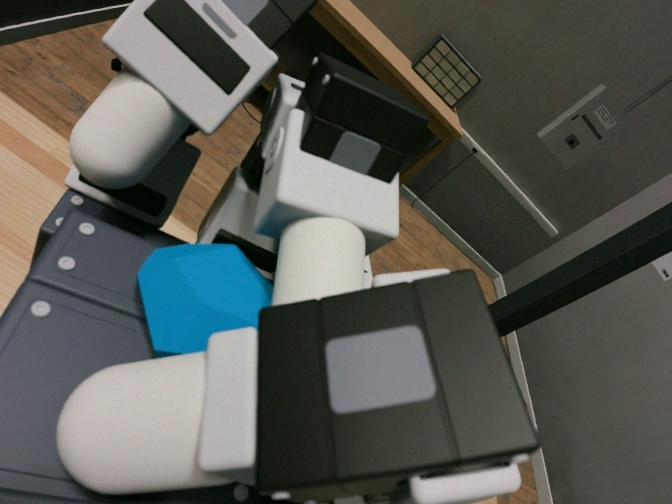

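execute_actions:
  actions:
    - [[0,0,0,0,0,0,-0.8,0,-0.578,-0.696,0.21,0.05,0.95,-0.27,-0.06,-0.2,0.85,0.65,0.57,0.47,0.225,0.9135,-0.1,-0.9]]
    - [[0,0,0,0,0,0,-0.8,0,-0.578,-0.696,0.21,-0.1,0.96,-0.27,-0.06,-0.2,0.85,0.65,0.57,0.47,0.225,0.9135,-0.1,-0.9]]
    - [[0,0,0,0,0,0,-0.8,0,-0.578,-0.696,0.21,-0.25,0.96,-0.27,-0.06,-0.2,0.85,0.65,0.57,0.47,0.225,0.9135,-0.1,-0.9]]
  cameras: ["cam_wrist"]

Scene clock: 3313.87 s.
end_effector_position=(+0.6943, -0.0054, +0.5680) hand_goal=(-0.800, +0.000, -0.578, -0.696, +0.210, -0.250, +0.960, -0.270, -0.060, -0.200, +0.850, +0.650, +0.570, +0.470, +0.224, +0.914) hand_measured=(-0.808, -0.002, -0.578, -0.694, +0.188, -0.246, +0.910, -0.284, -0.070, -0.196, +0.850, +0.650, +0.570, +0.472, +0.224, +0.912) hand_current_ma=(-23, -5, -1, +6, -84, +8, -193, -46, -35, +7, -2, -2, +1, +6, +2, -4) hand_state=(goal, goal, goal, goal, blocked, goal, blocked, goal, goal, goal, goal, goal, goal, goal, goal, goal) hand_current_limit=-0.10 hand_speed=-0.90 end_effector_quat_wxyz=(+0.705, +0.699, +0.091, +0.080)
Joint positions: [0.333 0.373 1.773 -1.541 1.625 -1.005]
Joint torques (N m): [-0.04 -64.57 -30.65 -1.78 1.37 0.35]
Hand target: +0.6943, -0.0054, +0.5680; +0.705, +0.699, +0.091, +0.080
Off the commanded pose: 0.000 m, 0 deg.
Step readings (end_effector_position):
0: (+0.6943, -0.0054, +0.5680)
1: (+0.6943, -0.0054, +0.5680)
2: (+0.6943, -0.0054, +0.5680)
4: (+0.6943, -0.0054, +0.5680)
8: (+0.6943, -0.0054, +0.5680)
15: (+0.6943, -0.0054, +0.5680)
16: (+0.6943, -0.0054, +0.5680)
17: (+0.6943, -0.0054, +0.5680)
19: (+0.6943, -0.0054, +0.5680)
23: (+0.6943, -0.0054, +0.5680)
30: (+0.6943, -0.0054, +0.5680)
31: (+0.6943, -0.0054, +0.5680)
32: (+0.6943, -0.0054, +0.5680)
34: (+0.6943, -0.0054, +0.5680)
38: (+0.6943, -0.0054, +0.5680)
45: (+0.6943, -0.0054, +0.5680)
Images, in order (width x height): cam_wrist 672x504.

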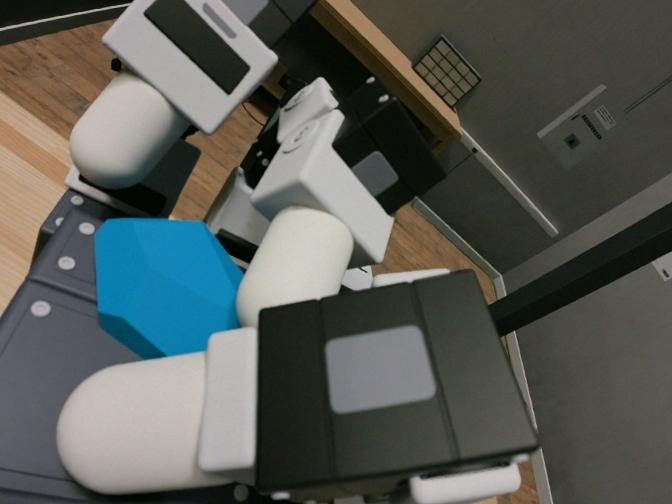

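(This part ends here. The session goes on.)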